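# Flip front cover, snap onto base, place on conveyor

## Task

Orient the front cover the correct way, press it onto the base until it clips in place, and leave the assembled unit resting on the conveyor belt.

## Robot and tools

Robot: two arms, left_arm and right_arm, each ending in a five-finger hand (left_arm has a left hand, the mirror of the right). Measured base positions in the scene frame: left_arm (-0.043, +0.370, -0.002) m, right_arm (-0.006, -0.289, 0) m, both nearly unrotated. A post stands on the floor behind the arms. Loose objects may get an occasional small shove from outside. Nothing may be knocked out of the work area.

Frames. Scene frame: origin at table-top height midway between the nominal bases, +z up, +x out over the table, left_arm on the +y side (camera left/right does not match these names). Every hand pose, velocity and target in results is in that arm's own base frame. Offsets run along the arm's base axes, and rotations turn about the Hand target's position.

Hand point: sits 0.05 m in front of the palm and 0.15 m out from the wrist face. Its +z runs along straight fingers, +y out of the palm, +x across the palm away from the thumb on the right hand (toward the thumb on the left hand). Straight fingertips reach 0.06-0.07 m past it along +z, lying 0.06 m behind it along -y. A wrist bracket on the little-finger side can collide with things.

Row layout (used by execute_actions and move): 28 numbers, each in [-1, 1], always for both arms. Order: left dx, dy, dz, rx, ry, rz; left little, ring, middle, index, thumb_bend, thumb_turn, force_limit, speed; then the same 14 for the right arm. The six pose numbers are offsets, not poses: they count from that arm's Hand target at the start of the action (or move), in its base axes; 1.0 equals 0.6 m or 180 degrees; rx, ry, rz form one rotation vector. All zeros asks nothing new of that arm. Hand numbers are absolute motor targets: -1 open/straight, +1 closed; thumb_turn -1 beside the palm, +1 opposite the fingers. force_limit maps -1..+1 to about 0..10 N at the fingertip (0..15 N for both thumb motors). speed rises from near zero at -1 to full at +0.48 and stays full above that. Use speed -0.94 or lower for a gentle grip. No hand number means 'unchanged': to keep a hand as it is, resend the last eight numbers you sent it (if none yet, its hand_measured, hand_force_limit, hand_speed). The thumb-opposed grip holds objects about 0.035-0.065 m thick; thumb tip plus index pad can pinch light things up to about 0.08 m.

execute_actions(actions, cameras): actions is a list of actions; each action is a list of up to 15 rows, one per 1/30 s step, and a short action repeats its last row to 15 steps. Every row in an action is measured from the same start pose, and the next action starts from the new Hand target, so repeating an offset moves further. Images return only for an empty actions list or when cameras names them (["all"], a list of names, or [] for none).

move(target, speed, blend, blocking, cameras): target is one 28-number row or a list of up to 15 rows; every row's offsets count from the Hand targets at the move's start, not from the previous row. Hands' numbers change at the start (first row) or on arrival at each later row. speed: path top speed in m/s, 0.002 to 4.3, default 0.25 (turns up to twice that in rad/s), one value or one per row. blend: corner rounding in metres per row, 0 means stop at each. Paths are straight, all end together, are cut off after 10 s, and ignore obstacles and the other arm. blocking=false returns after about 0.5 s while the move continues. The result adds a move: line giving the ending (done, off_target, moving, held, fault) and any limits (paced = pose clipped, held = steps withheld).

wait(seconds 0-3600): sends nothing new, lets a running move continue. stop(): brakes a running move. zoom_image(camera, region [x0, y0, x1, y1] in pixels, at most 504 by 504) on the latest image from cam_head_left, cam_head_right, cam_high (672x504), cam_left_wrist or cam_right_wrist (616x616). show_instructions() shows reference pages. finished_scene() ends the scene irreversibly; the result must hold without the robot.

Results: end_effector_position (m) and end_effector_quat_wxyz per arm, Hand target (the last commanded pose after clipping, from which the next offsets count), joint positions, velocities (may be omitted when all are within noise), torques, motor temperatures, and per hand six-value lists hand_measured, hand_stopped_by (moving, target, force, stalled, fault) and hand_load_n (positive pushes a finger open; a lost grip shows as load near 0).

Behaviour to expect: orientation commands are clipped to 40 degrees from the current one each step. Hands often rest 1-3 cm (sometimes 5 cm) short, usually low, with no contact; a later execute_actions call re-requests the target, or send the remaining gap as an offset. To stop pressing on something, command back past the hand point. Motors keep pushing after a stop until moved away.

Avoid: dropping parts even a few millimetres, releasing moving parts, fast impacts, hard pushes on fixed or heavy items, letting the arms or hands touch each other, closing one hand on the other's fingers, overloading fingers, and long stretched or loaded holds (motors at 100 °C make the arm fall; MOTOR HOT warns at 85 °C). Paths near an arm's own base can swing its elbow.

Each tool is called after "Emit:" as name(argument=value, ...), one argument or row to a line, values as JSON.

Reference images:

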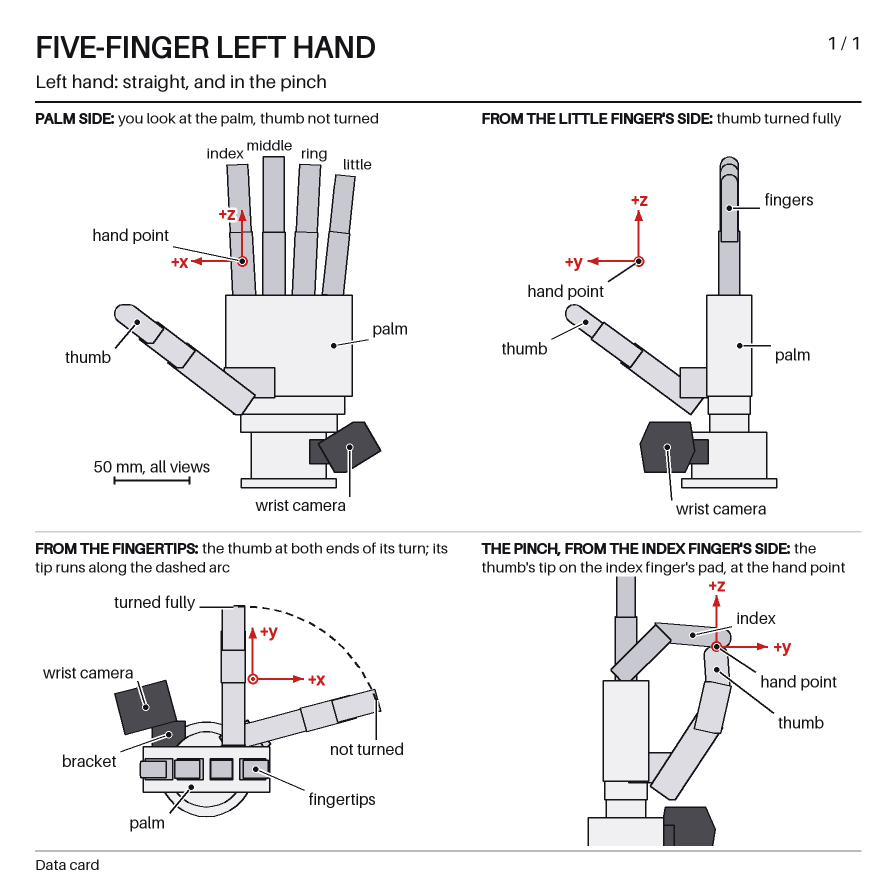

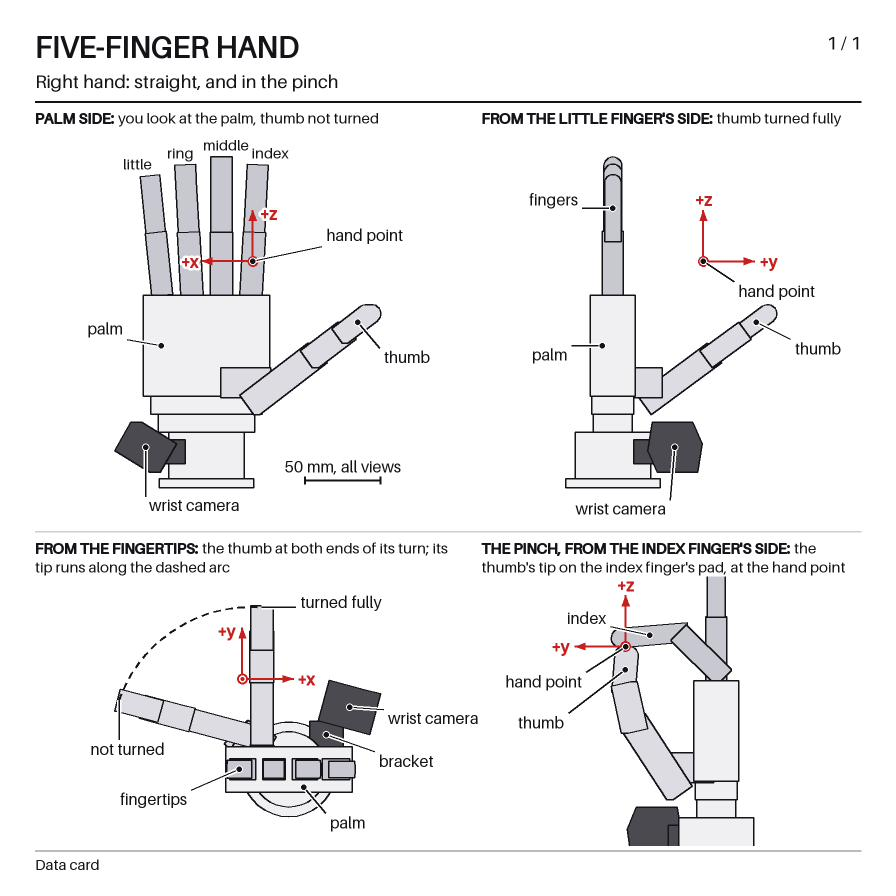

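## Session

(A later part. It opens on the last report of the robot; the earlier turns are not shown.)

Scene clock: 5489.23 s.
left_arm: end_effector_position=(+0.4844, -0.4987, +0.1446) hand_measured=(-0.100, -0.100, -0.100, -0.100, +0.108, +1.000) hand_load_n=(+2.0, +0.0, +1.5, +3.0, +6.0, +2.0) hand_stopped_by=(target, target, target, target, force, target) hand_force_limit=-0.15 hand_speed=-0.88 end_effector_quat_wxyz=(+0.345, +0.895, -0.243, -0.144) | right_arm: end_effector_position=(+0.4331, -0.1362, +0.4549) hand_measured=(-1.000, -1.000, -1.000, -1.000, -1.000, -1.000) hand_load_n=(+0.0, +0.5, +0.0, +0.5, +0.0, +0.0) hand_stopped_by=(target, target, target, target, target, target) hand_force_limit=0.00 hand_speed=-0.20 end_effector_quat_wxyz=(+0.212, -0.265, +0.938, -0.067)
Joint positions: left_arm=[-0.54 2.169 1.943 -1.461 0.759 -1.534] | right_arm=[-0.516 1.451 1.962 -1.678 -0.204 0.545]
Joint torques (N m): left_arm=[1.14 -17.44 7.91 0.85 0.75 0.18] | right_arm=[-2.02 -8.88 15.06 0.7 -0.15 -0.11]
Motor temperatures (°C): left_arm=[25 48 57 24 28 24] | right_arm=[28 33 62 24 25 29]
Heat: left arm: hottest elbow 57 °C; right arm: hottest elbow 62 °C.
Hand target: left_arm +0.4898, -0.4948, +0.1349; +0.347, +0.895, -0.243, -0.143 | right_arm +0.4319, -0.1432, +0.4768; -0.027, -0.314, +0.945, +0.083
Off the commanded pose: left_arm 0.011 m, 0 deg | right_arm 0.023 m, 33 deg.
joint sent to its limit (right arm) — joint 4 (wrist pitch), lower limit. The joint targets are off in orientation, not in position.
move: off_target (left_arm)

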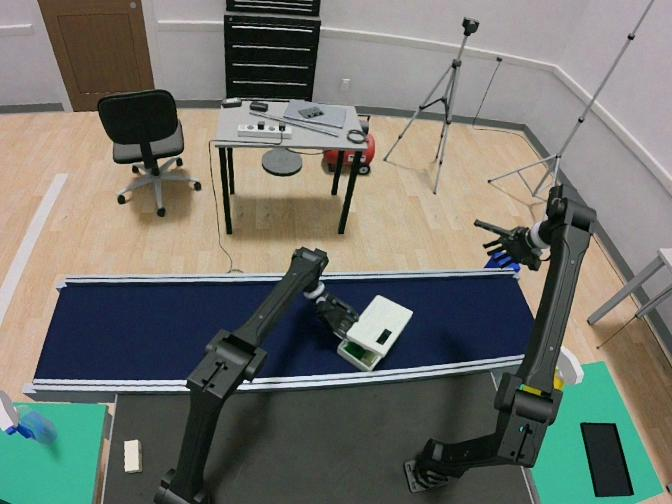

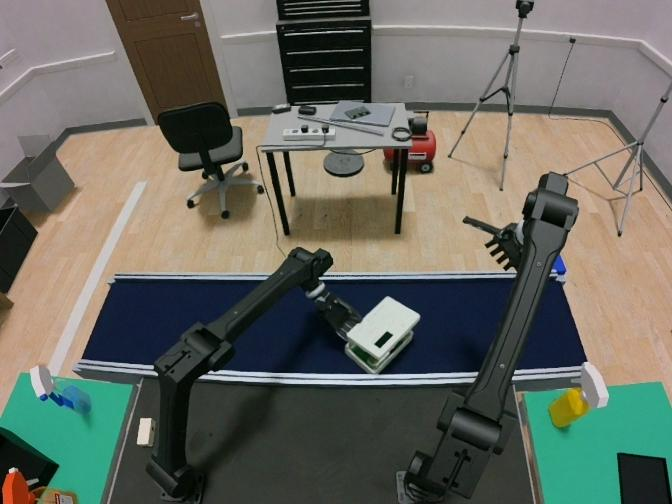

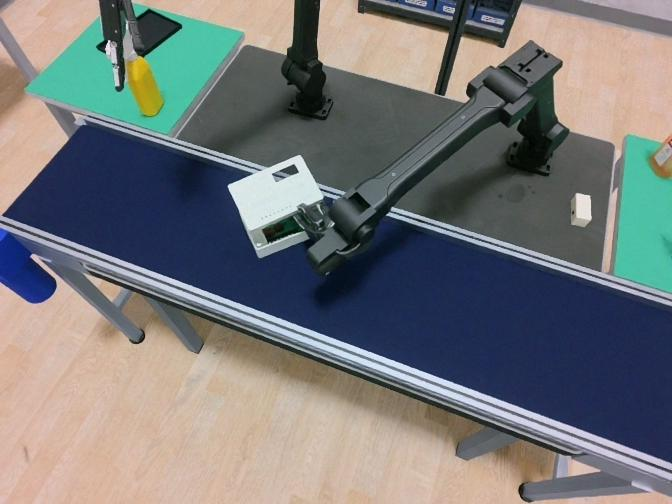

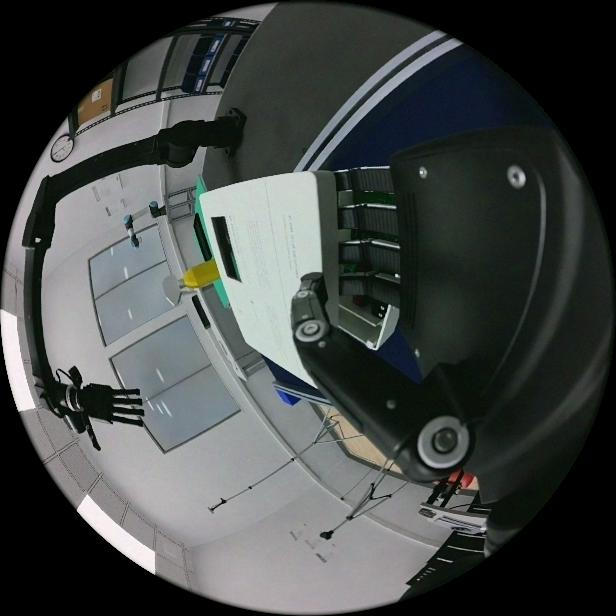

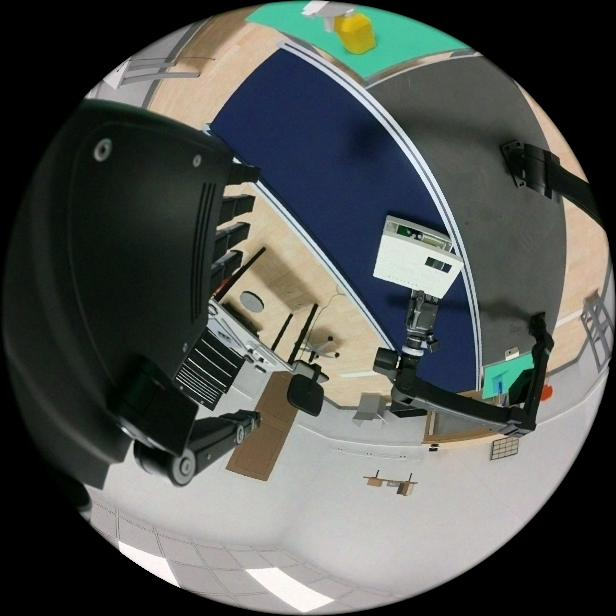

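Emit:
move(
  target=[
    [0.01,0.017,-0.0615,0,0,-0.011,-0.1,-0.1,-0.1,-0.1,0.4,1,-0.15,-0.88,0,0,0,0,0,0,-1,-1,-1,-1,-1,-1,0,-0.2],
  ],
  speed=0.05,
  cameras=["cam_high","cam_head_left","cam_head_right","cam_left_wrist","cam_right_wrist"],
)

Emit:
zoom_image(
  camera="cam_high",
  region=[220, 140, 340, 270],
)

Emit:
zoom_image(
  camera="cam_right_wrist",
  region=[360, 200, 480, 320],
)

Emit:
zoom_image(
  camera="cam_head_right",
  region=[320, 280, 440, 400],
)

Emit:
zoom_image(
  camera="cam_left_wrist",
  region=[280, 150, 460, 370],
)

Scene clock: 5561.37 s.
left_arm: end_effector_position=(+0.4917, -0.4877, +0.1070) hand_measured=(-0.100, -0.100, -0.100, -0.100, +0.108, +1.000) hand_load_n=(+2.0, +0.0, +1.5, +3.0, +6.5, +2.0) hand_stopped_by=(target, target, target, target, force, target) hand_force_limit=-0.15 hand_speed=-0.88 end_effector_quat_wxyz=(+0.342, +0.891, -0.257, -0.150) | right_arm: end_effector_position=(+0.4331, -0.1362, +0.4549) hand_measured=(-1.000, -1.000, -1.000, -1.000, -1.000, -1.000) hand_load_n=(+0.0, +0.0, +0.0, -0.5, +0.0, +0.0) hand_stopped_by=(target, target, target, target, target, target) hand_force_limit=0.00 hand_speed=-0.20 end_effector_quat_wxyz=(+0.212, -0.265, +0.938, -0.067)
Joint positions: left_arm=[-0.52 2.228 1.943 -1.452 0.751 -1.465] | right_arm=[-0.516 1.451 1.962 -1.678 -0.204 0.545]
Joint torques (N m): left_arm=[0.85 -17.67 7.98 0.69 0.74 0.22] | right_arm=[-2.14 -9 15.09 0.72 -0.16 -0.11]
Motor temperatures (°C): left_arm=[25 44 50 24 28 24] | right_arm=[28 33 62 24 25 29]
Heat: left arm: hottest elbow 50 °C; right arm: hottest elbow 62 °C.
Hand target: left_arm +0.4958, -0.4846, +0.0980; +0.344, +0.890, -0.258, -0.149 | right_arm +0.4319, -0.1432, +0.4768; -0.027, -0.314, +0.945, +0.083
Off the commanded pose: left_arm 0.010 m, 0 deg | right_arm 0.023 m, 33 deg.
joint sent to its limit (right arm) — joint 4 (wrist pitch), lower limit. The joint targets are off in orientation, not in position.
move: done

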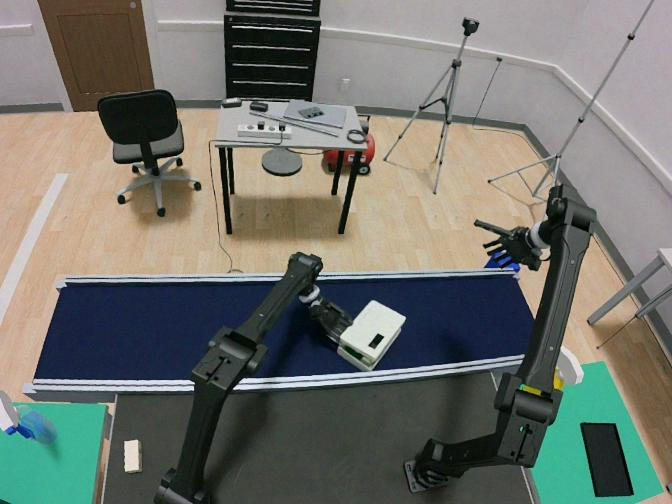

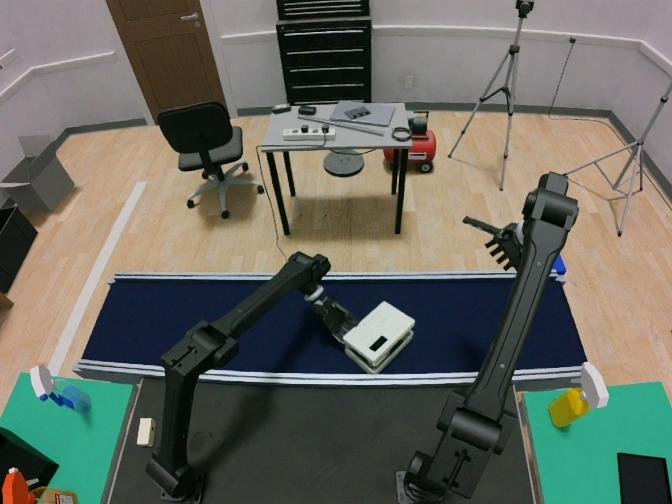

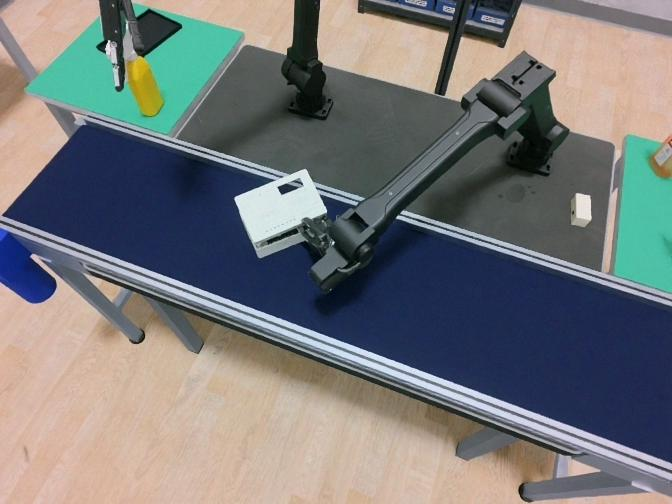

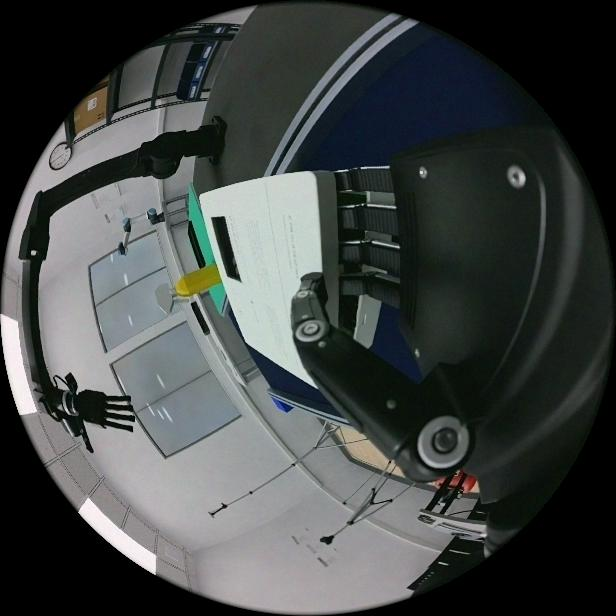

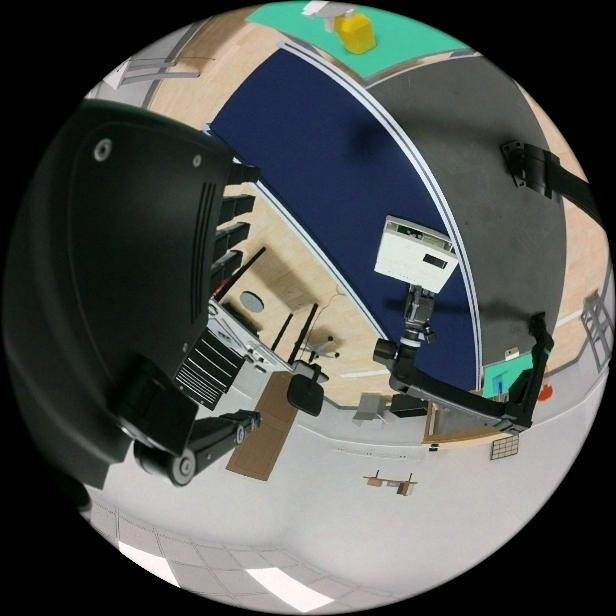

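Scaled by 3.877 from the camera's image (finer frame: 960x720).

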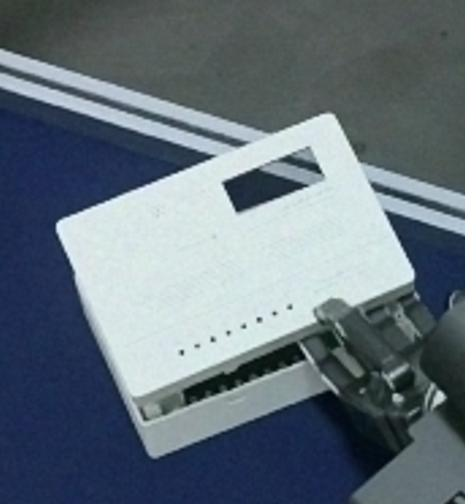

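Scaled by 4.200 from the camera's image (finer frame: 880x880).

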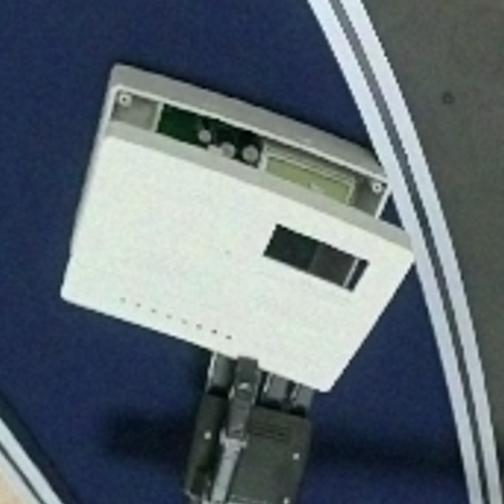

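Scaled by 4.200 from the camera's image (finer frame: 960x720).

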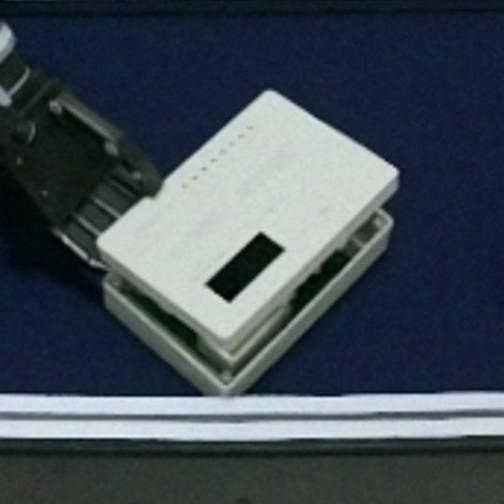

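Scaled by 2.291 from the camera's image (finer frame: 880x880).

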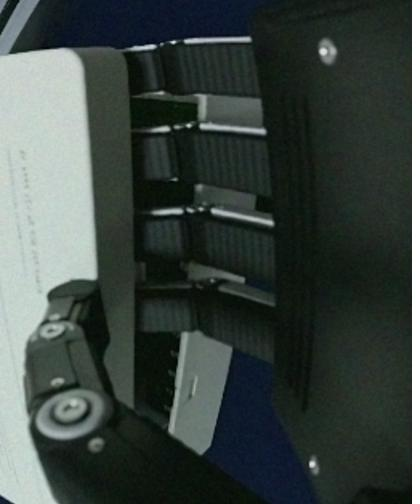

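Emit:
move(
  target=[
    [0,0,0,0,0,0,-0.1,-0.1,-0.1,-0.1,0.4,1,-0.15,-0.88,-0.053,-0.1,-0.46,0,0,0,-1,-1,-1,-1,-1,-1,0,-0.2],
  ],
  speed=0.15,
  cameras=["cam_right_wrist","cam_high"],
)

Emit:
zoom_image(
  camera="cam_right_wrist",
  region=[240, 200, 440, 400],
)

Scene clock: 5698.23 s.
left_arm: end_effector_position=(+0.4916, -0.4877, +0.1070) hand_measured=(-0.100, -0.100, -0.100, -0.100, +0.108, +1.000) hand_load_n=(+2.0, +0.0, +1.5, +3.0, +6.5, +2.0) hand_stopped_by=(target, target, target, target, force, target) hand_force_limit=-0.15 hand_speed=-0.88 end_effector_quat_wxyz=(+0.342, +0.891, -0.257, -0.150) | right_arm: end_effector_position=(+0.4039, -0.1964, +0.2038) hand_measured=(-1.000, -1.000, -1.000, -1.000, -1.000, -1.000) hand_load_n=(+0.0, -0.5, +0.0, +0.0, +0.0, +0.0) hand_stopped_by=(target, target, target, target, target, target) hand_force_limit=0.00 hand_speed=-0.20 end_effector_quat_wxyz=(-0.027, -0.314, +0.945, +0.084)
Joint positions: left_arm=[-0.52 2.228 1.943 -1.452 0.751 -1.464] | right_arm=[-0.587 1.746 1.656 -1.648 -0.06 0.338]
Joint torques (N m): left_arm=[0.97 -17.73 7.98 0.68 0.74 0.19] | right_arm=[-2.32 -13.45 9.44 0.35 -0.04 -0.06]
Motor temperatures (°C): left_arm=[25 47 47 23 28 24] | right_arm=[28 33 63 24 25 29]
Heat: left arm: hottest shoulder 47 °C; right arm: hottest elbow 63 °C.
Hand target: left_arm +0.4958, -0.4846, +0.0980; +0.344, +0.890, -0.258, -0.149 | right_arm +0.4000, -0.2032, +0.2007; -0.027, -0.314, +0.945, +0.083
Off the commanded pose: left_arm 0.010 m, 0 deg | right_arm 0.008 m, 0 deg.
move: done
Images, in order (width x height): cam_high 672x504, cam_right_wrist 616x616.

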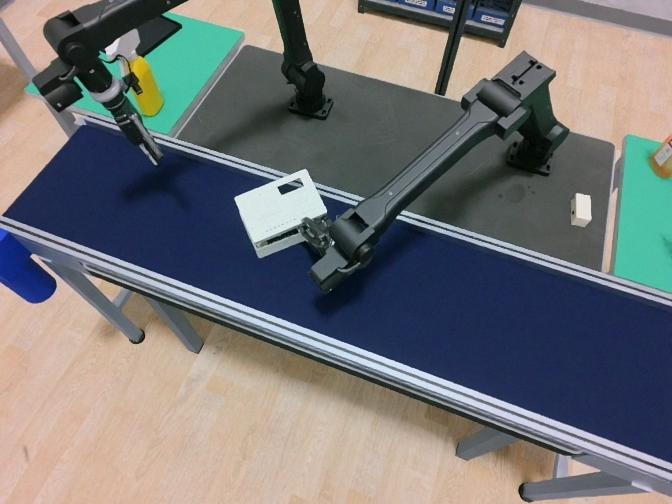

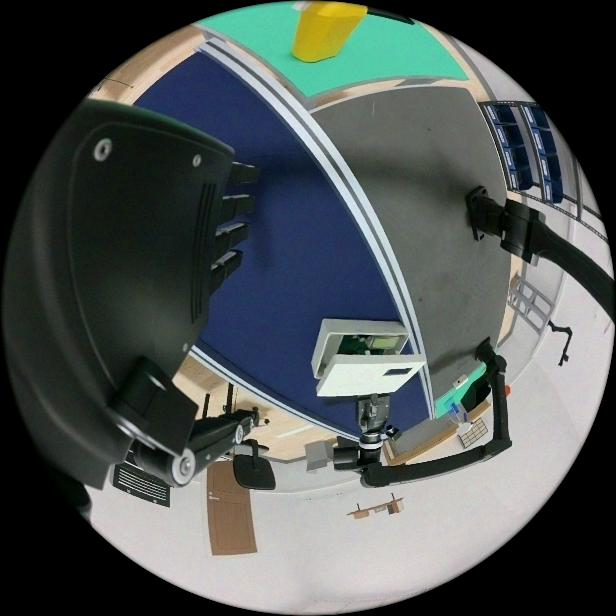

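Scaled by 2.520 from the camera's image (finer frame: 880x880).

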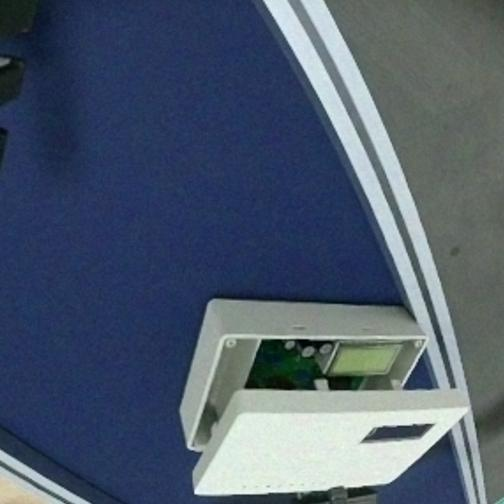

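Emit:
zoom_image(
  camera="cam_right_wrist",
  region=[305, 310, 435, 410],
)

Scaled by 3.877 from the camera's image (finer frame: 880x880).

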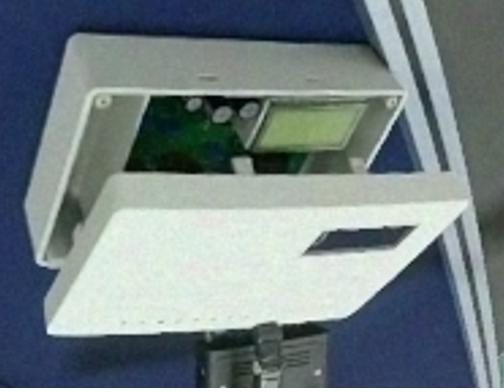

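Emit:
move(
  target=[
    [-0.007,-0.013,0,0,-0.043,0,-0.1,-0.1,-0.1,-0.1,0.4,1,-0.15,-0.88,0,0,0,0,0,0,-1,-1,-1,-1,-1,-1,0,-0.2],
  ],
  speed=0.05,
  cameras=["cam_high","cam_head_right","cam_right_wrist"],
)

Emit:
zoom_image(
  camera="cam_right_wrist",
  region=[305, 310, 435, 410],
)

Emit:
zoom_image(
  camera="cam_high",
  region=[220, 140, 340, 270],
)

Emit:
zoom_image(
  camera="cam_head_right",
  region=[320, 280, 440, 400],
)

Scene clock: 5766.93 s.
left_arm: end_effector_position=(+0.4966, -0.4853, +0.0888) hand_measured=(-0.100, -0.100, -0.100, -0.100, +0.108, +1.000) hand_load_n=(+1.5, +0.0, +1.5, +3.0, +6.0, +2.5) hand_stopped_by=(target, target, target, target, force, target) hand_force_limit=-0.15 hand_speed=-0.88 end_effector_quat_wxyz=(+0.324, +0.900, -0.275, -0.098) | right_arm: end_effector_position=(+0.4039, -0.1964, +0.2038) hand_measured=(-1.000, -1.000, -1.000, -1.000, -1.000, -1.000) hand_load_n=(+0.0, +0.0, +0.0, +0.0, +0.0, +0.0) hand_stopped_by=(target, target, target, target, target, target) hand_force_limit=0.00 hand_speed=-0.20 end_effector_quat_wxyz=(-0.027, -0.314, +0.945, +0.084)
Joint positions: left_arm=[-0.523 2.189 1.853 -1.289 0.69 -1.482] | right_arm=[-0.587 1.746 1.656 -1.648 -0.06 0.337]
Joint torques (N m): left_arm=[-0.97 -19.37 7.42 1.17 0.61 -0.08] | right_arm=[-2.32 -13.22 9.46 0.36 -0.04 -0.12]
Motor temperatures (°C): left_arm=[25 48 47 23 28 24] | right_arm=[28 36 58 24 25 29]
Heat: left arm: hottest shoulder 48 °C; right arm: hottest elbow 58 °C.
Hand target: left_arm +0.4915, -0.4926, +0.0981; +0.326, +0.898, -0.281, -0.089 | right_arm +0.4000, -0.2032, +0.2007; -0.027, -0.314, +0.945, +0.083
Off the commanded pose: left_arm 0.013 m, 1 deg | right_arm 0.008 m, 0 deg.
move: off_target (left_arm)
Images, in order (width x height): cam_head_right 672x504, cam_high 672x504, cam_right_wrist 616x616.

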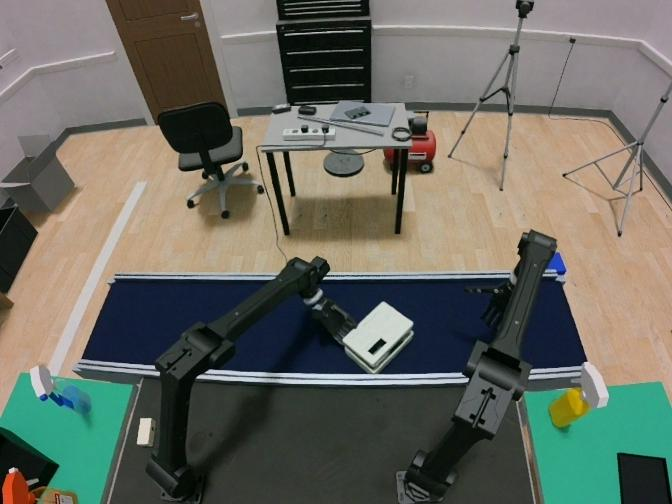

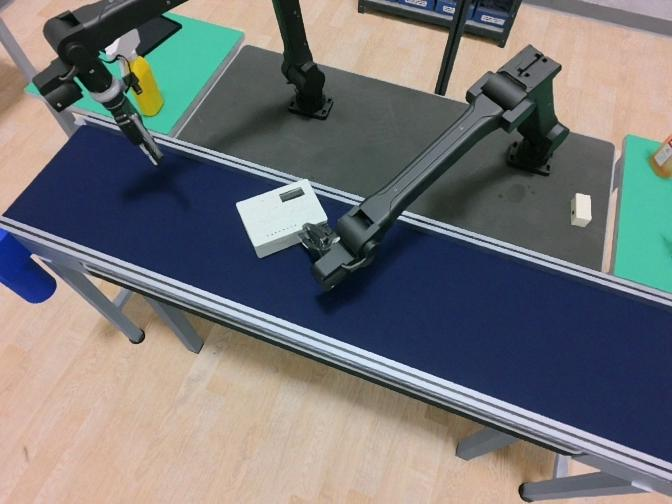

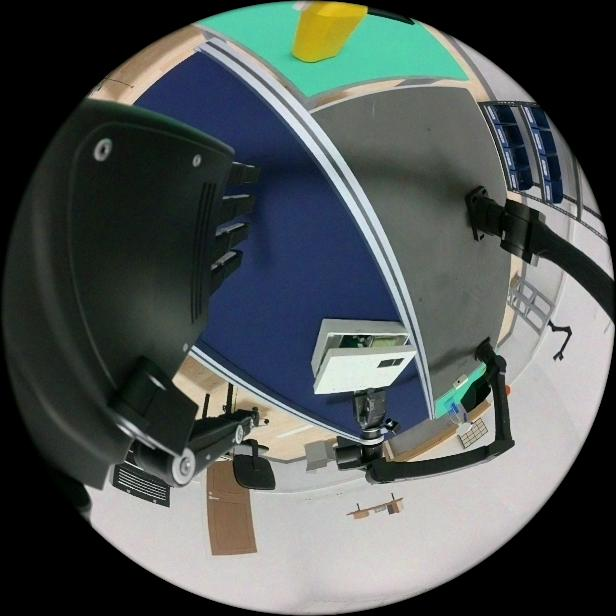

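Scaled by 3.877 from the camera's image (finer frame: 880x880).

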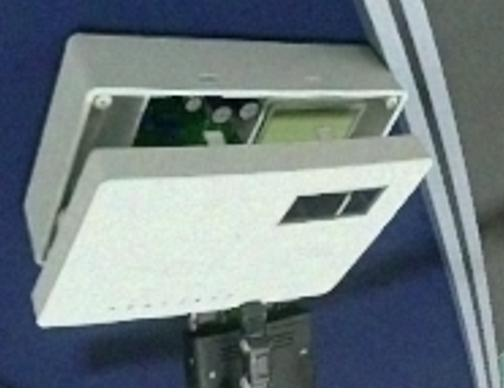

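Scaled by 3.877 from the camera's image (finer frame: 960x720).

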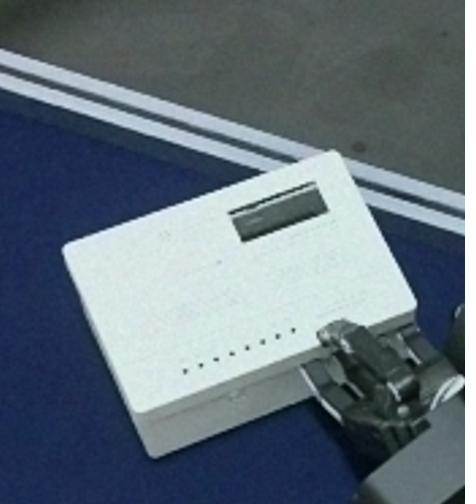

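Scaled by 4.200 from the camera's image (finer frame: 960x720).

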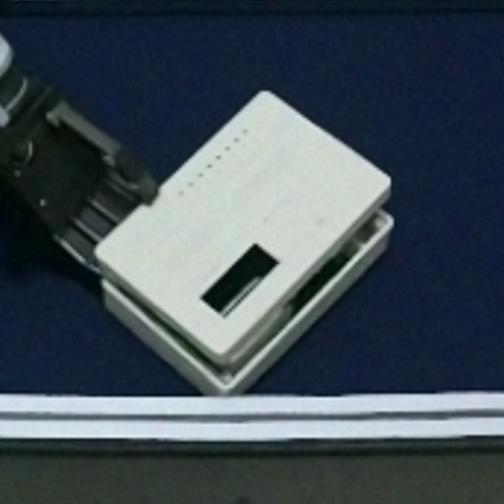

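Emit:
move(
  target=[
    [-0.0142,-0.014,0.01,0,0,0,-0.1,-0.1,-0.1,-0.1,0.4,1,-0.15,-0.88,0,0,0,0,0,0,-1,-1,-1,-1,-1,-1,0,-0.2],
  ],
  speed=0.04,
  cameras=["cam_high","cam_head_right","cam_right_wrist"],
)

Emit:
zoom_image(
  camera="cam_right_wrist",
  region=[305, 310, 435, 410],
)

Emit:
zoom_image(
  camera="cam_high",
  region=[220, 140, 340, 270],
)

Emit:
zoom_image(
  camera="cam_head_right",
  region=[320, 280, 440, 400],
)

Scene clock: 5814.80 s.
left_arm: end_effector_position=(+0.4872, -0.4956, +0.0944) hand_measured=(-0.100, -0.100, -0.100, -0.100, +0.108, +1.000) hand_load_n=(+1.5, +0.0, +1.5, +3.0, +6.5, +2.0) hand_stopped_by=(target, target, target, target, force, target) hand_force_limit=-0.15 hand_speed=-0.88 end_effector_quat_wxyz=(+0.324, +0.900, -0.276, -0.097) | right_arm: end_effector_position=(+0.4039, -0.1964, +0.2038) hand_measured=(-1.000, -1.000, -1.000, -1.000, -1.000, -1.000) hand_load_n=(+0.0, +0.0, +0.0, +0.0, +0.0, +0.0) hand_stopped_by=(target, target, target, target, target, target) hand_force_limit=0.00 hand_speed=-0.20 end_effector_quat_wxyz=(-0.027, -0.314, +0.945, +0.084)
Joint positions: left_arm=[-0.544 2.173 1.841 -1.276 0.689 -1.506] | right_arm=[-0.587 1.746 1.656 -1.648 -0.06 0.337]
Joint torques (N m): left_arm=[-0.67 -19.66 7.38 1.05 0.66 -0.08] | right_arm=[-2.2 -13.16 9.46 0.36 -0.04 -0.11]
Motor temperatures (°C): left_arm=[25 49 47 24 27 24] | right_arm=[28 37 56 24 25 29]
Heat: left arm: hottest shoulder 49 °C; right arm: hottest elbow 56 °C.
Hand target: left_arm +0.4829, -0.5009, +0.1041; +0.326, +0.898, -0.281, -0.089 | right_arm +0.4000, -0.2032, +0.2007; -0.027, -0.314, +0.945, +0.083
Off the commanded pose: left_arm 0.012 m, 1 deg | right_arm 0.008 m, 0 deg.
move: off_target (left_arm)
Images, in order (width x height): cam_head_right 672x504, cam_high 672x504, cam_right_wrist 616x616.

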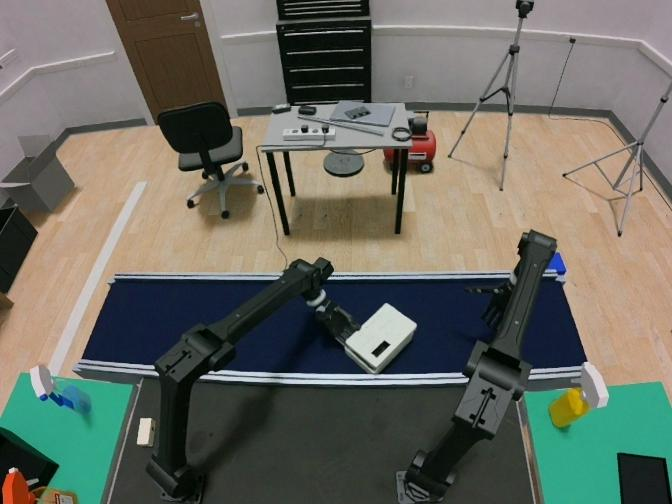

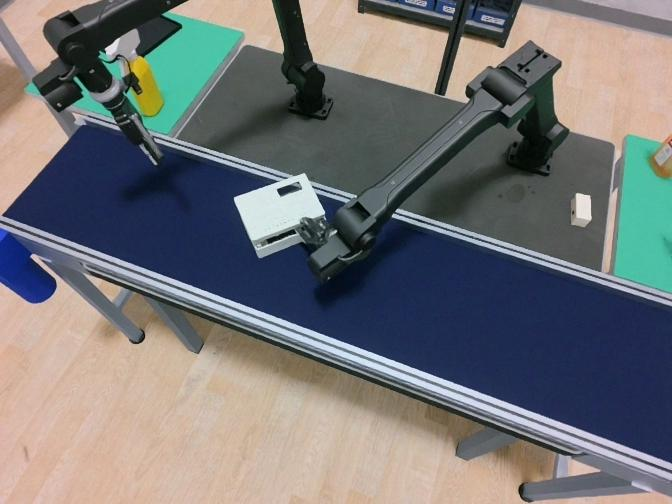

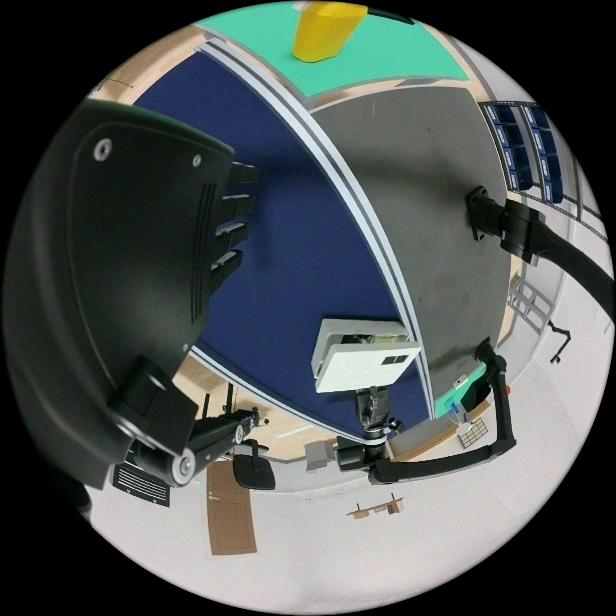

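Scaled by 3.877 from the camera's image (finer frame: 880x880).

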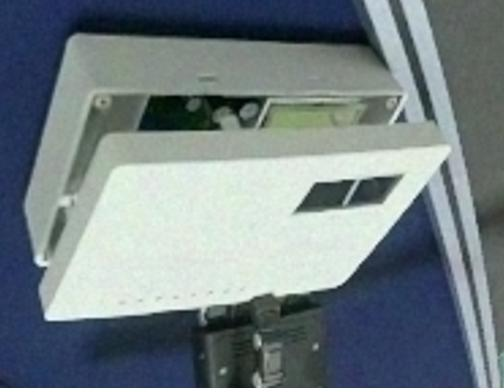

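Scaled by 3.877 from the camera's image (finer frame: 960x720).

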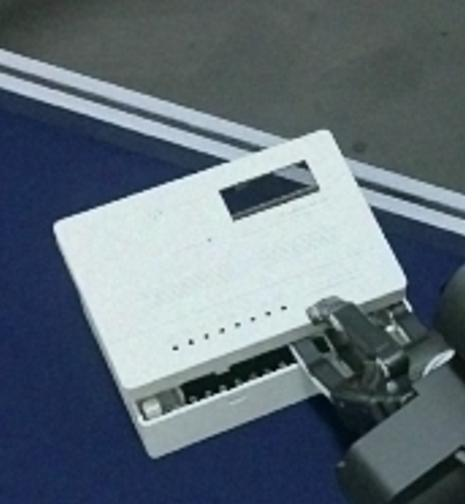

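Scaled by 4.200 from the camera's image (finer frame: 960x720).

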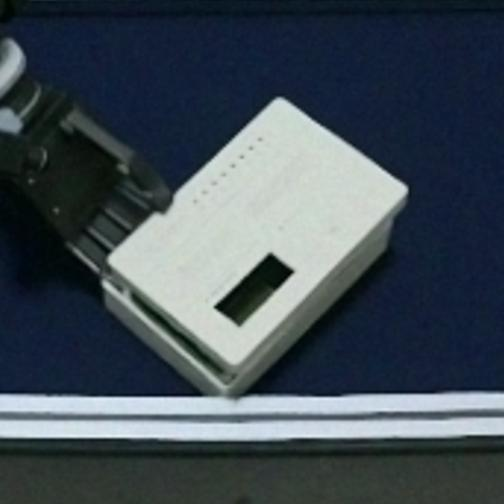

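Emit:
move(
  target=[
    [-0.007,-0.0072,0.008,0.038,-0.0367,0,-0.1,-0.1,-0.1,-0.1,0.4,1,-0.15,-0.88,0,0,0,0,0,0,-1,-1,-1,-1,-1,-1,0,-0.2],
  ],
  speed=0.04,
  cameras=["cam_high","cam_head_right","cam_right_wrist","cam_left_wrist"],
)

Emit:
zoom_image(
  camera="cam_right_wrist",
  region=[305, 310, 435, 410],
)

Emit:
zoom_image(
  camera="cam_high",
  region=[220, 140, 340, 270],
)

Emit:
zoom_image(
  camera="cam_head_right",
  region=[320, 280, 440, 400],
)

Emit:
zoom_image(
  camera="cam_left_wrist",
  region=[280, 150, 460, 370],
)

Scene clock: 5919.57 s.
left_arm: end_effector_position=(+0.4815, -0.4992, +0.0929) hand_measured=(-0.100, -0.100, -0.100, -0.100, +0.108, +1.000) hand_load_n=(+2.0, +0.0, +1.5, +3.0, +6.5, +2.0) hand_stopped_by=(target, target, target, target, force, target) hand_force_limit=-0.15 hand_speed=-0.88 end_effector_quat_wxyz=(+0.251, +0.921, -0.289, -0.067) | right_arm: end_effector_position=(+0.4039, -0.1964, +0.2038) hand_measured=(-1.000, -1.000, -1.000, -1.000, -1.000, -1.000) hand_load_n=(+0.0, +0.0, +0.0, +0.0, +0.0, +0.0) hand_stopped_by=(target, target, target, target, target, target) hand_force_limit=0.00 hand_speed=-0.20 end_effector_quat_wxyz=(-0.027, -0.314, +0.945, +0.084)
Joint positions: left_arm=[-0.585 2.129 1.833 -1.264 0.525 -1.55] | right_arm=[-0.587 1.746 1.656 -1.648 -0.06 0.337]
Joint torques (N m): left_arm=[-1.14 -19.9 7.76 1.16 0.56 -0.07] | right_arm=[-2.37 -13.16 9.44 0.38 -0.03 -0.11]
Motor temperatures (°C): left_arm=[25 46 47 24 27 24] | right_arm=[28 37 55 24 25 29]
Heat: left arm: hottest elbow 47 °C; right arm: hottest elbow 55 °C.
Hand target: left_arm +0.4788, -0.5052, +0.1089; +0.255, +0.920, -0.293, -0.053 | right_arm +0.4000, -0.2032, +0.2007; -0.027, -0.314, +0.945, +0.083
Off the commanded pose: left_arm 0.017 m, 2 deg | right_arm 0.008 m, 0 deg.
move: off_target (left_arm)
Images, in order (width x height): cam_head_right 672x504, cam_high 672x504, cam_left_wrist 616x616, cam_right_wrist 616x616.

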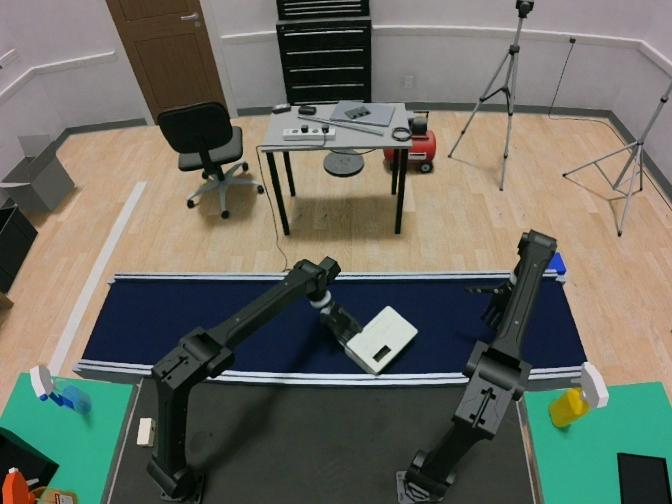

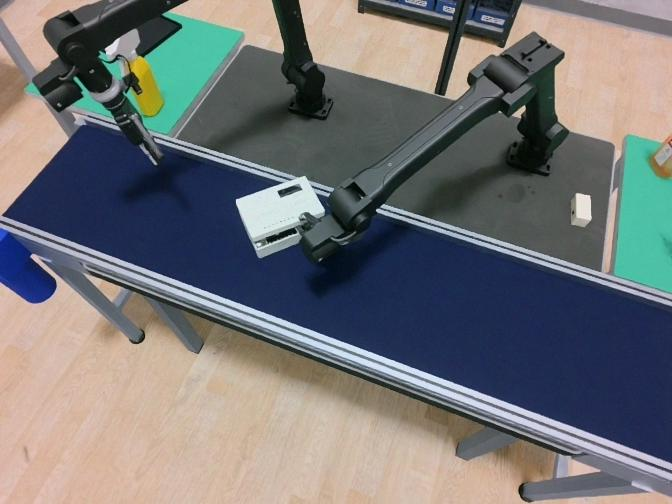

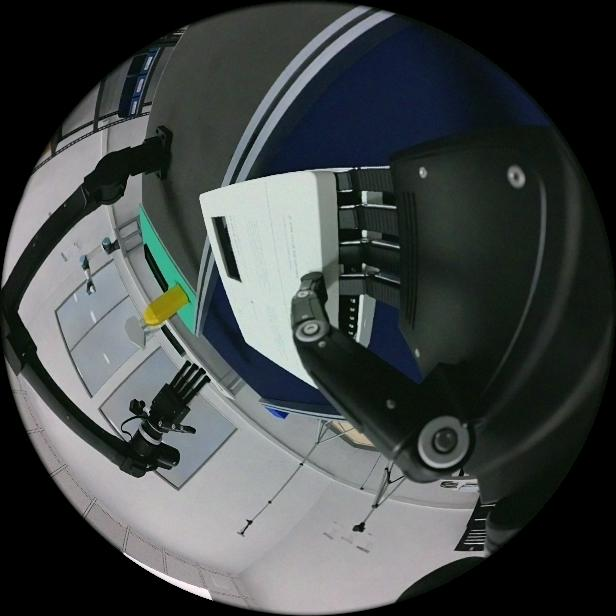

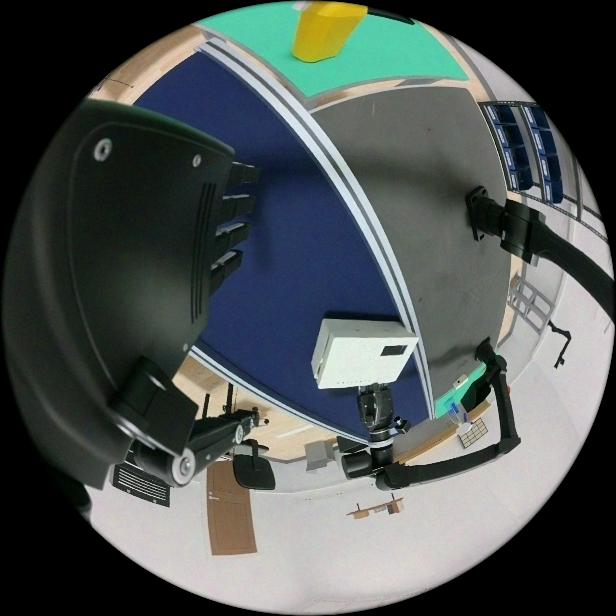

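Scaled by 3.877 from the camera's image (finer frame: 880x880).

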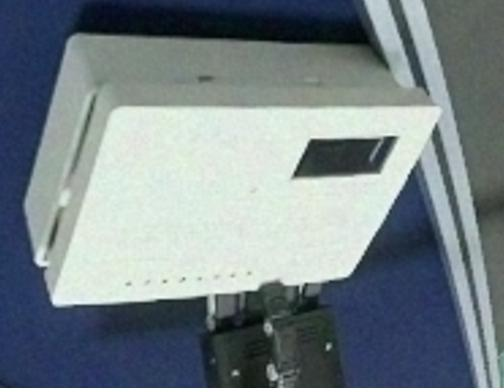

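Scaled by 3.877 from the camera's image (finer frame: 960x720).

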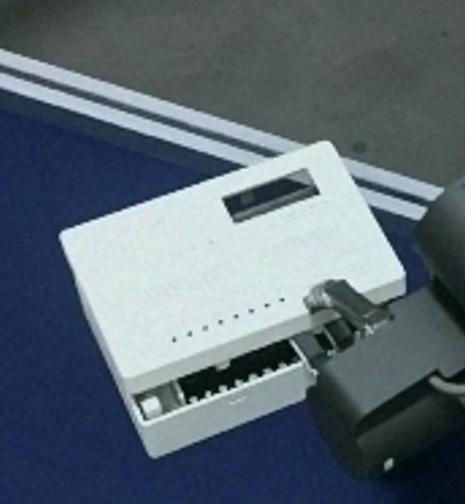

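Scaled by 4.200 from the camera's image (finer frame: 960x720).

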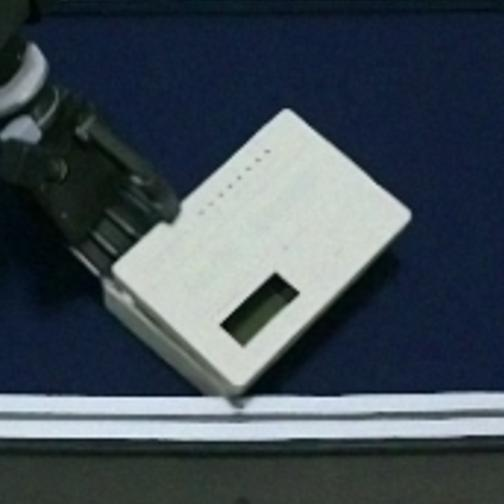

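Scaled by 2.291 from the camera's image (finer frame: 880x880).

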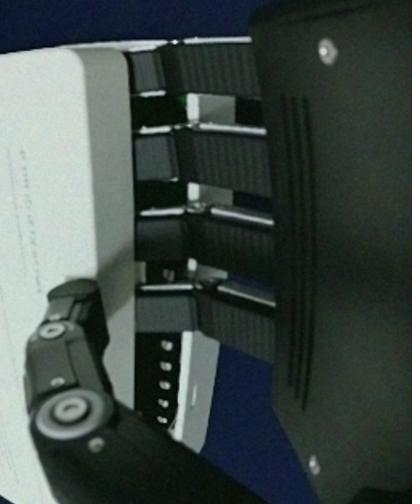

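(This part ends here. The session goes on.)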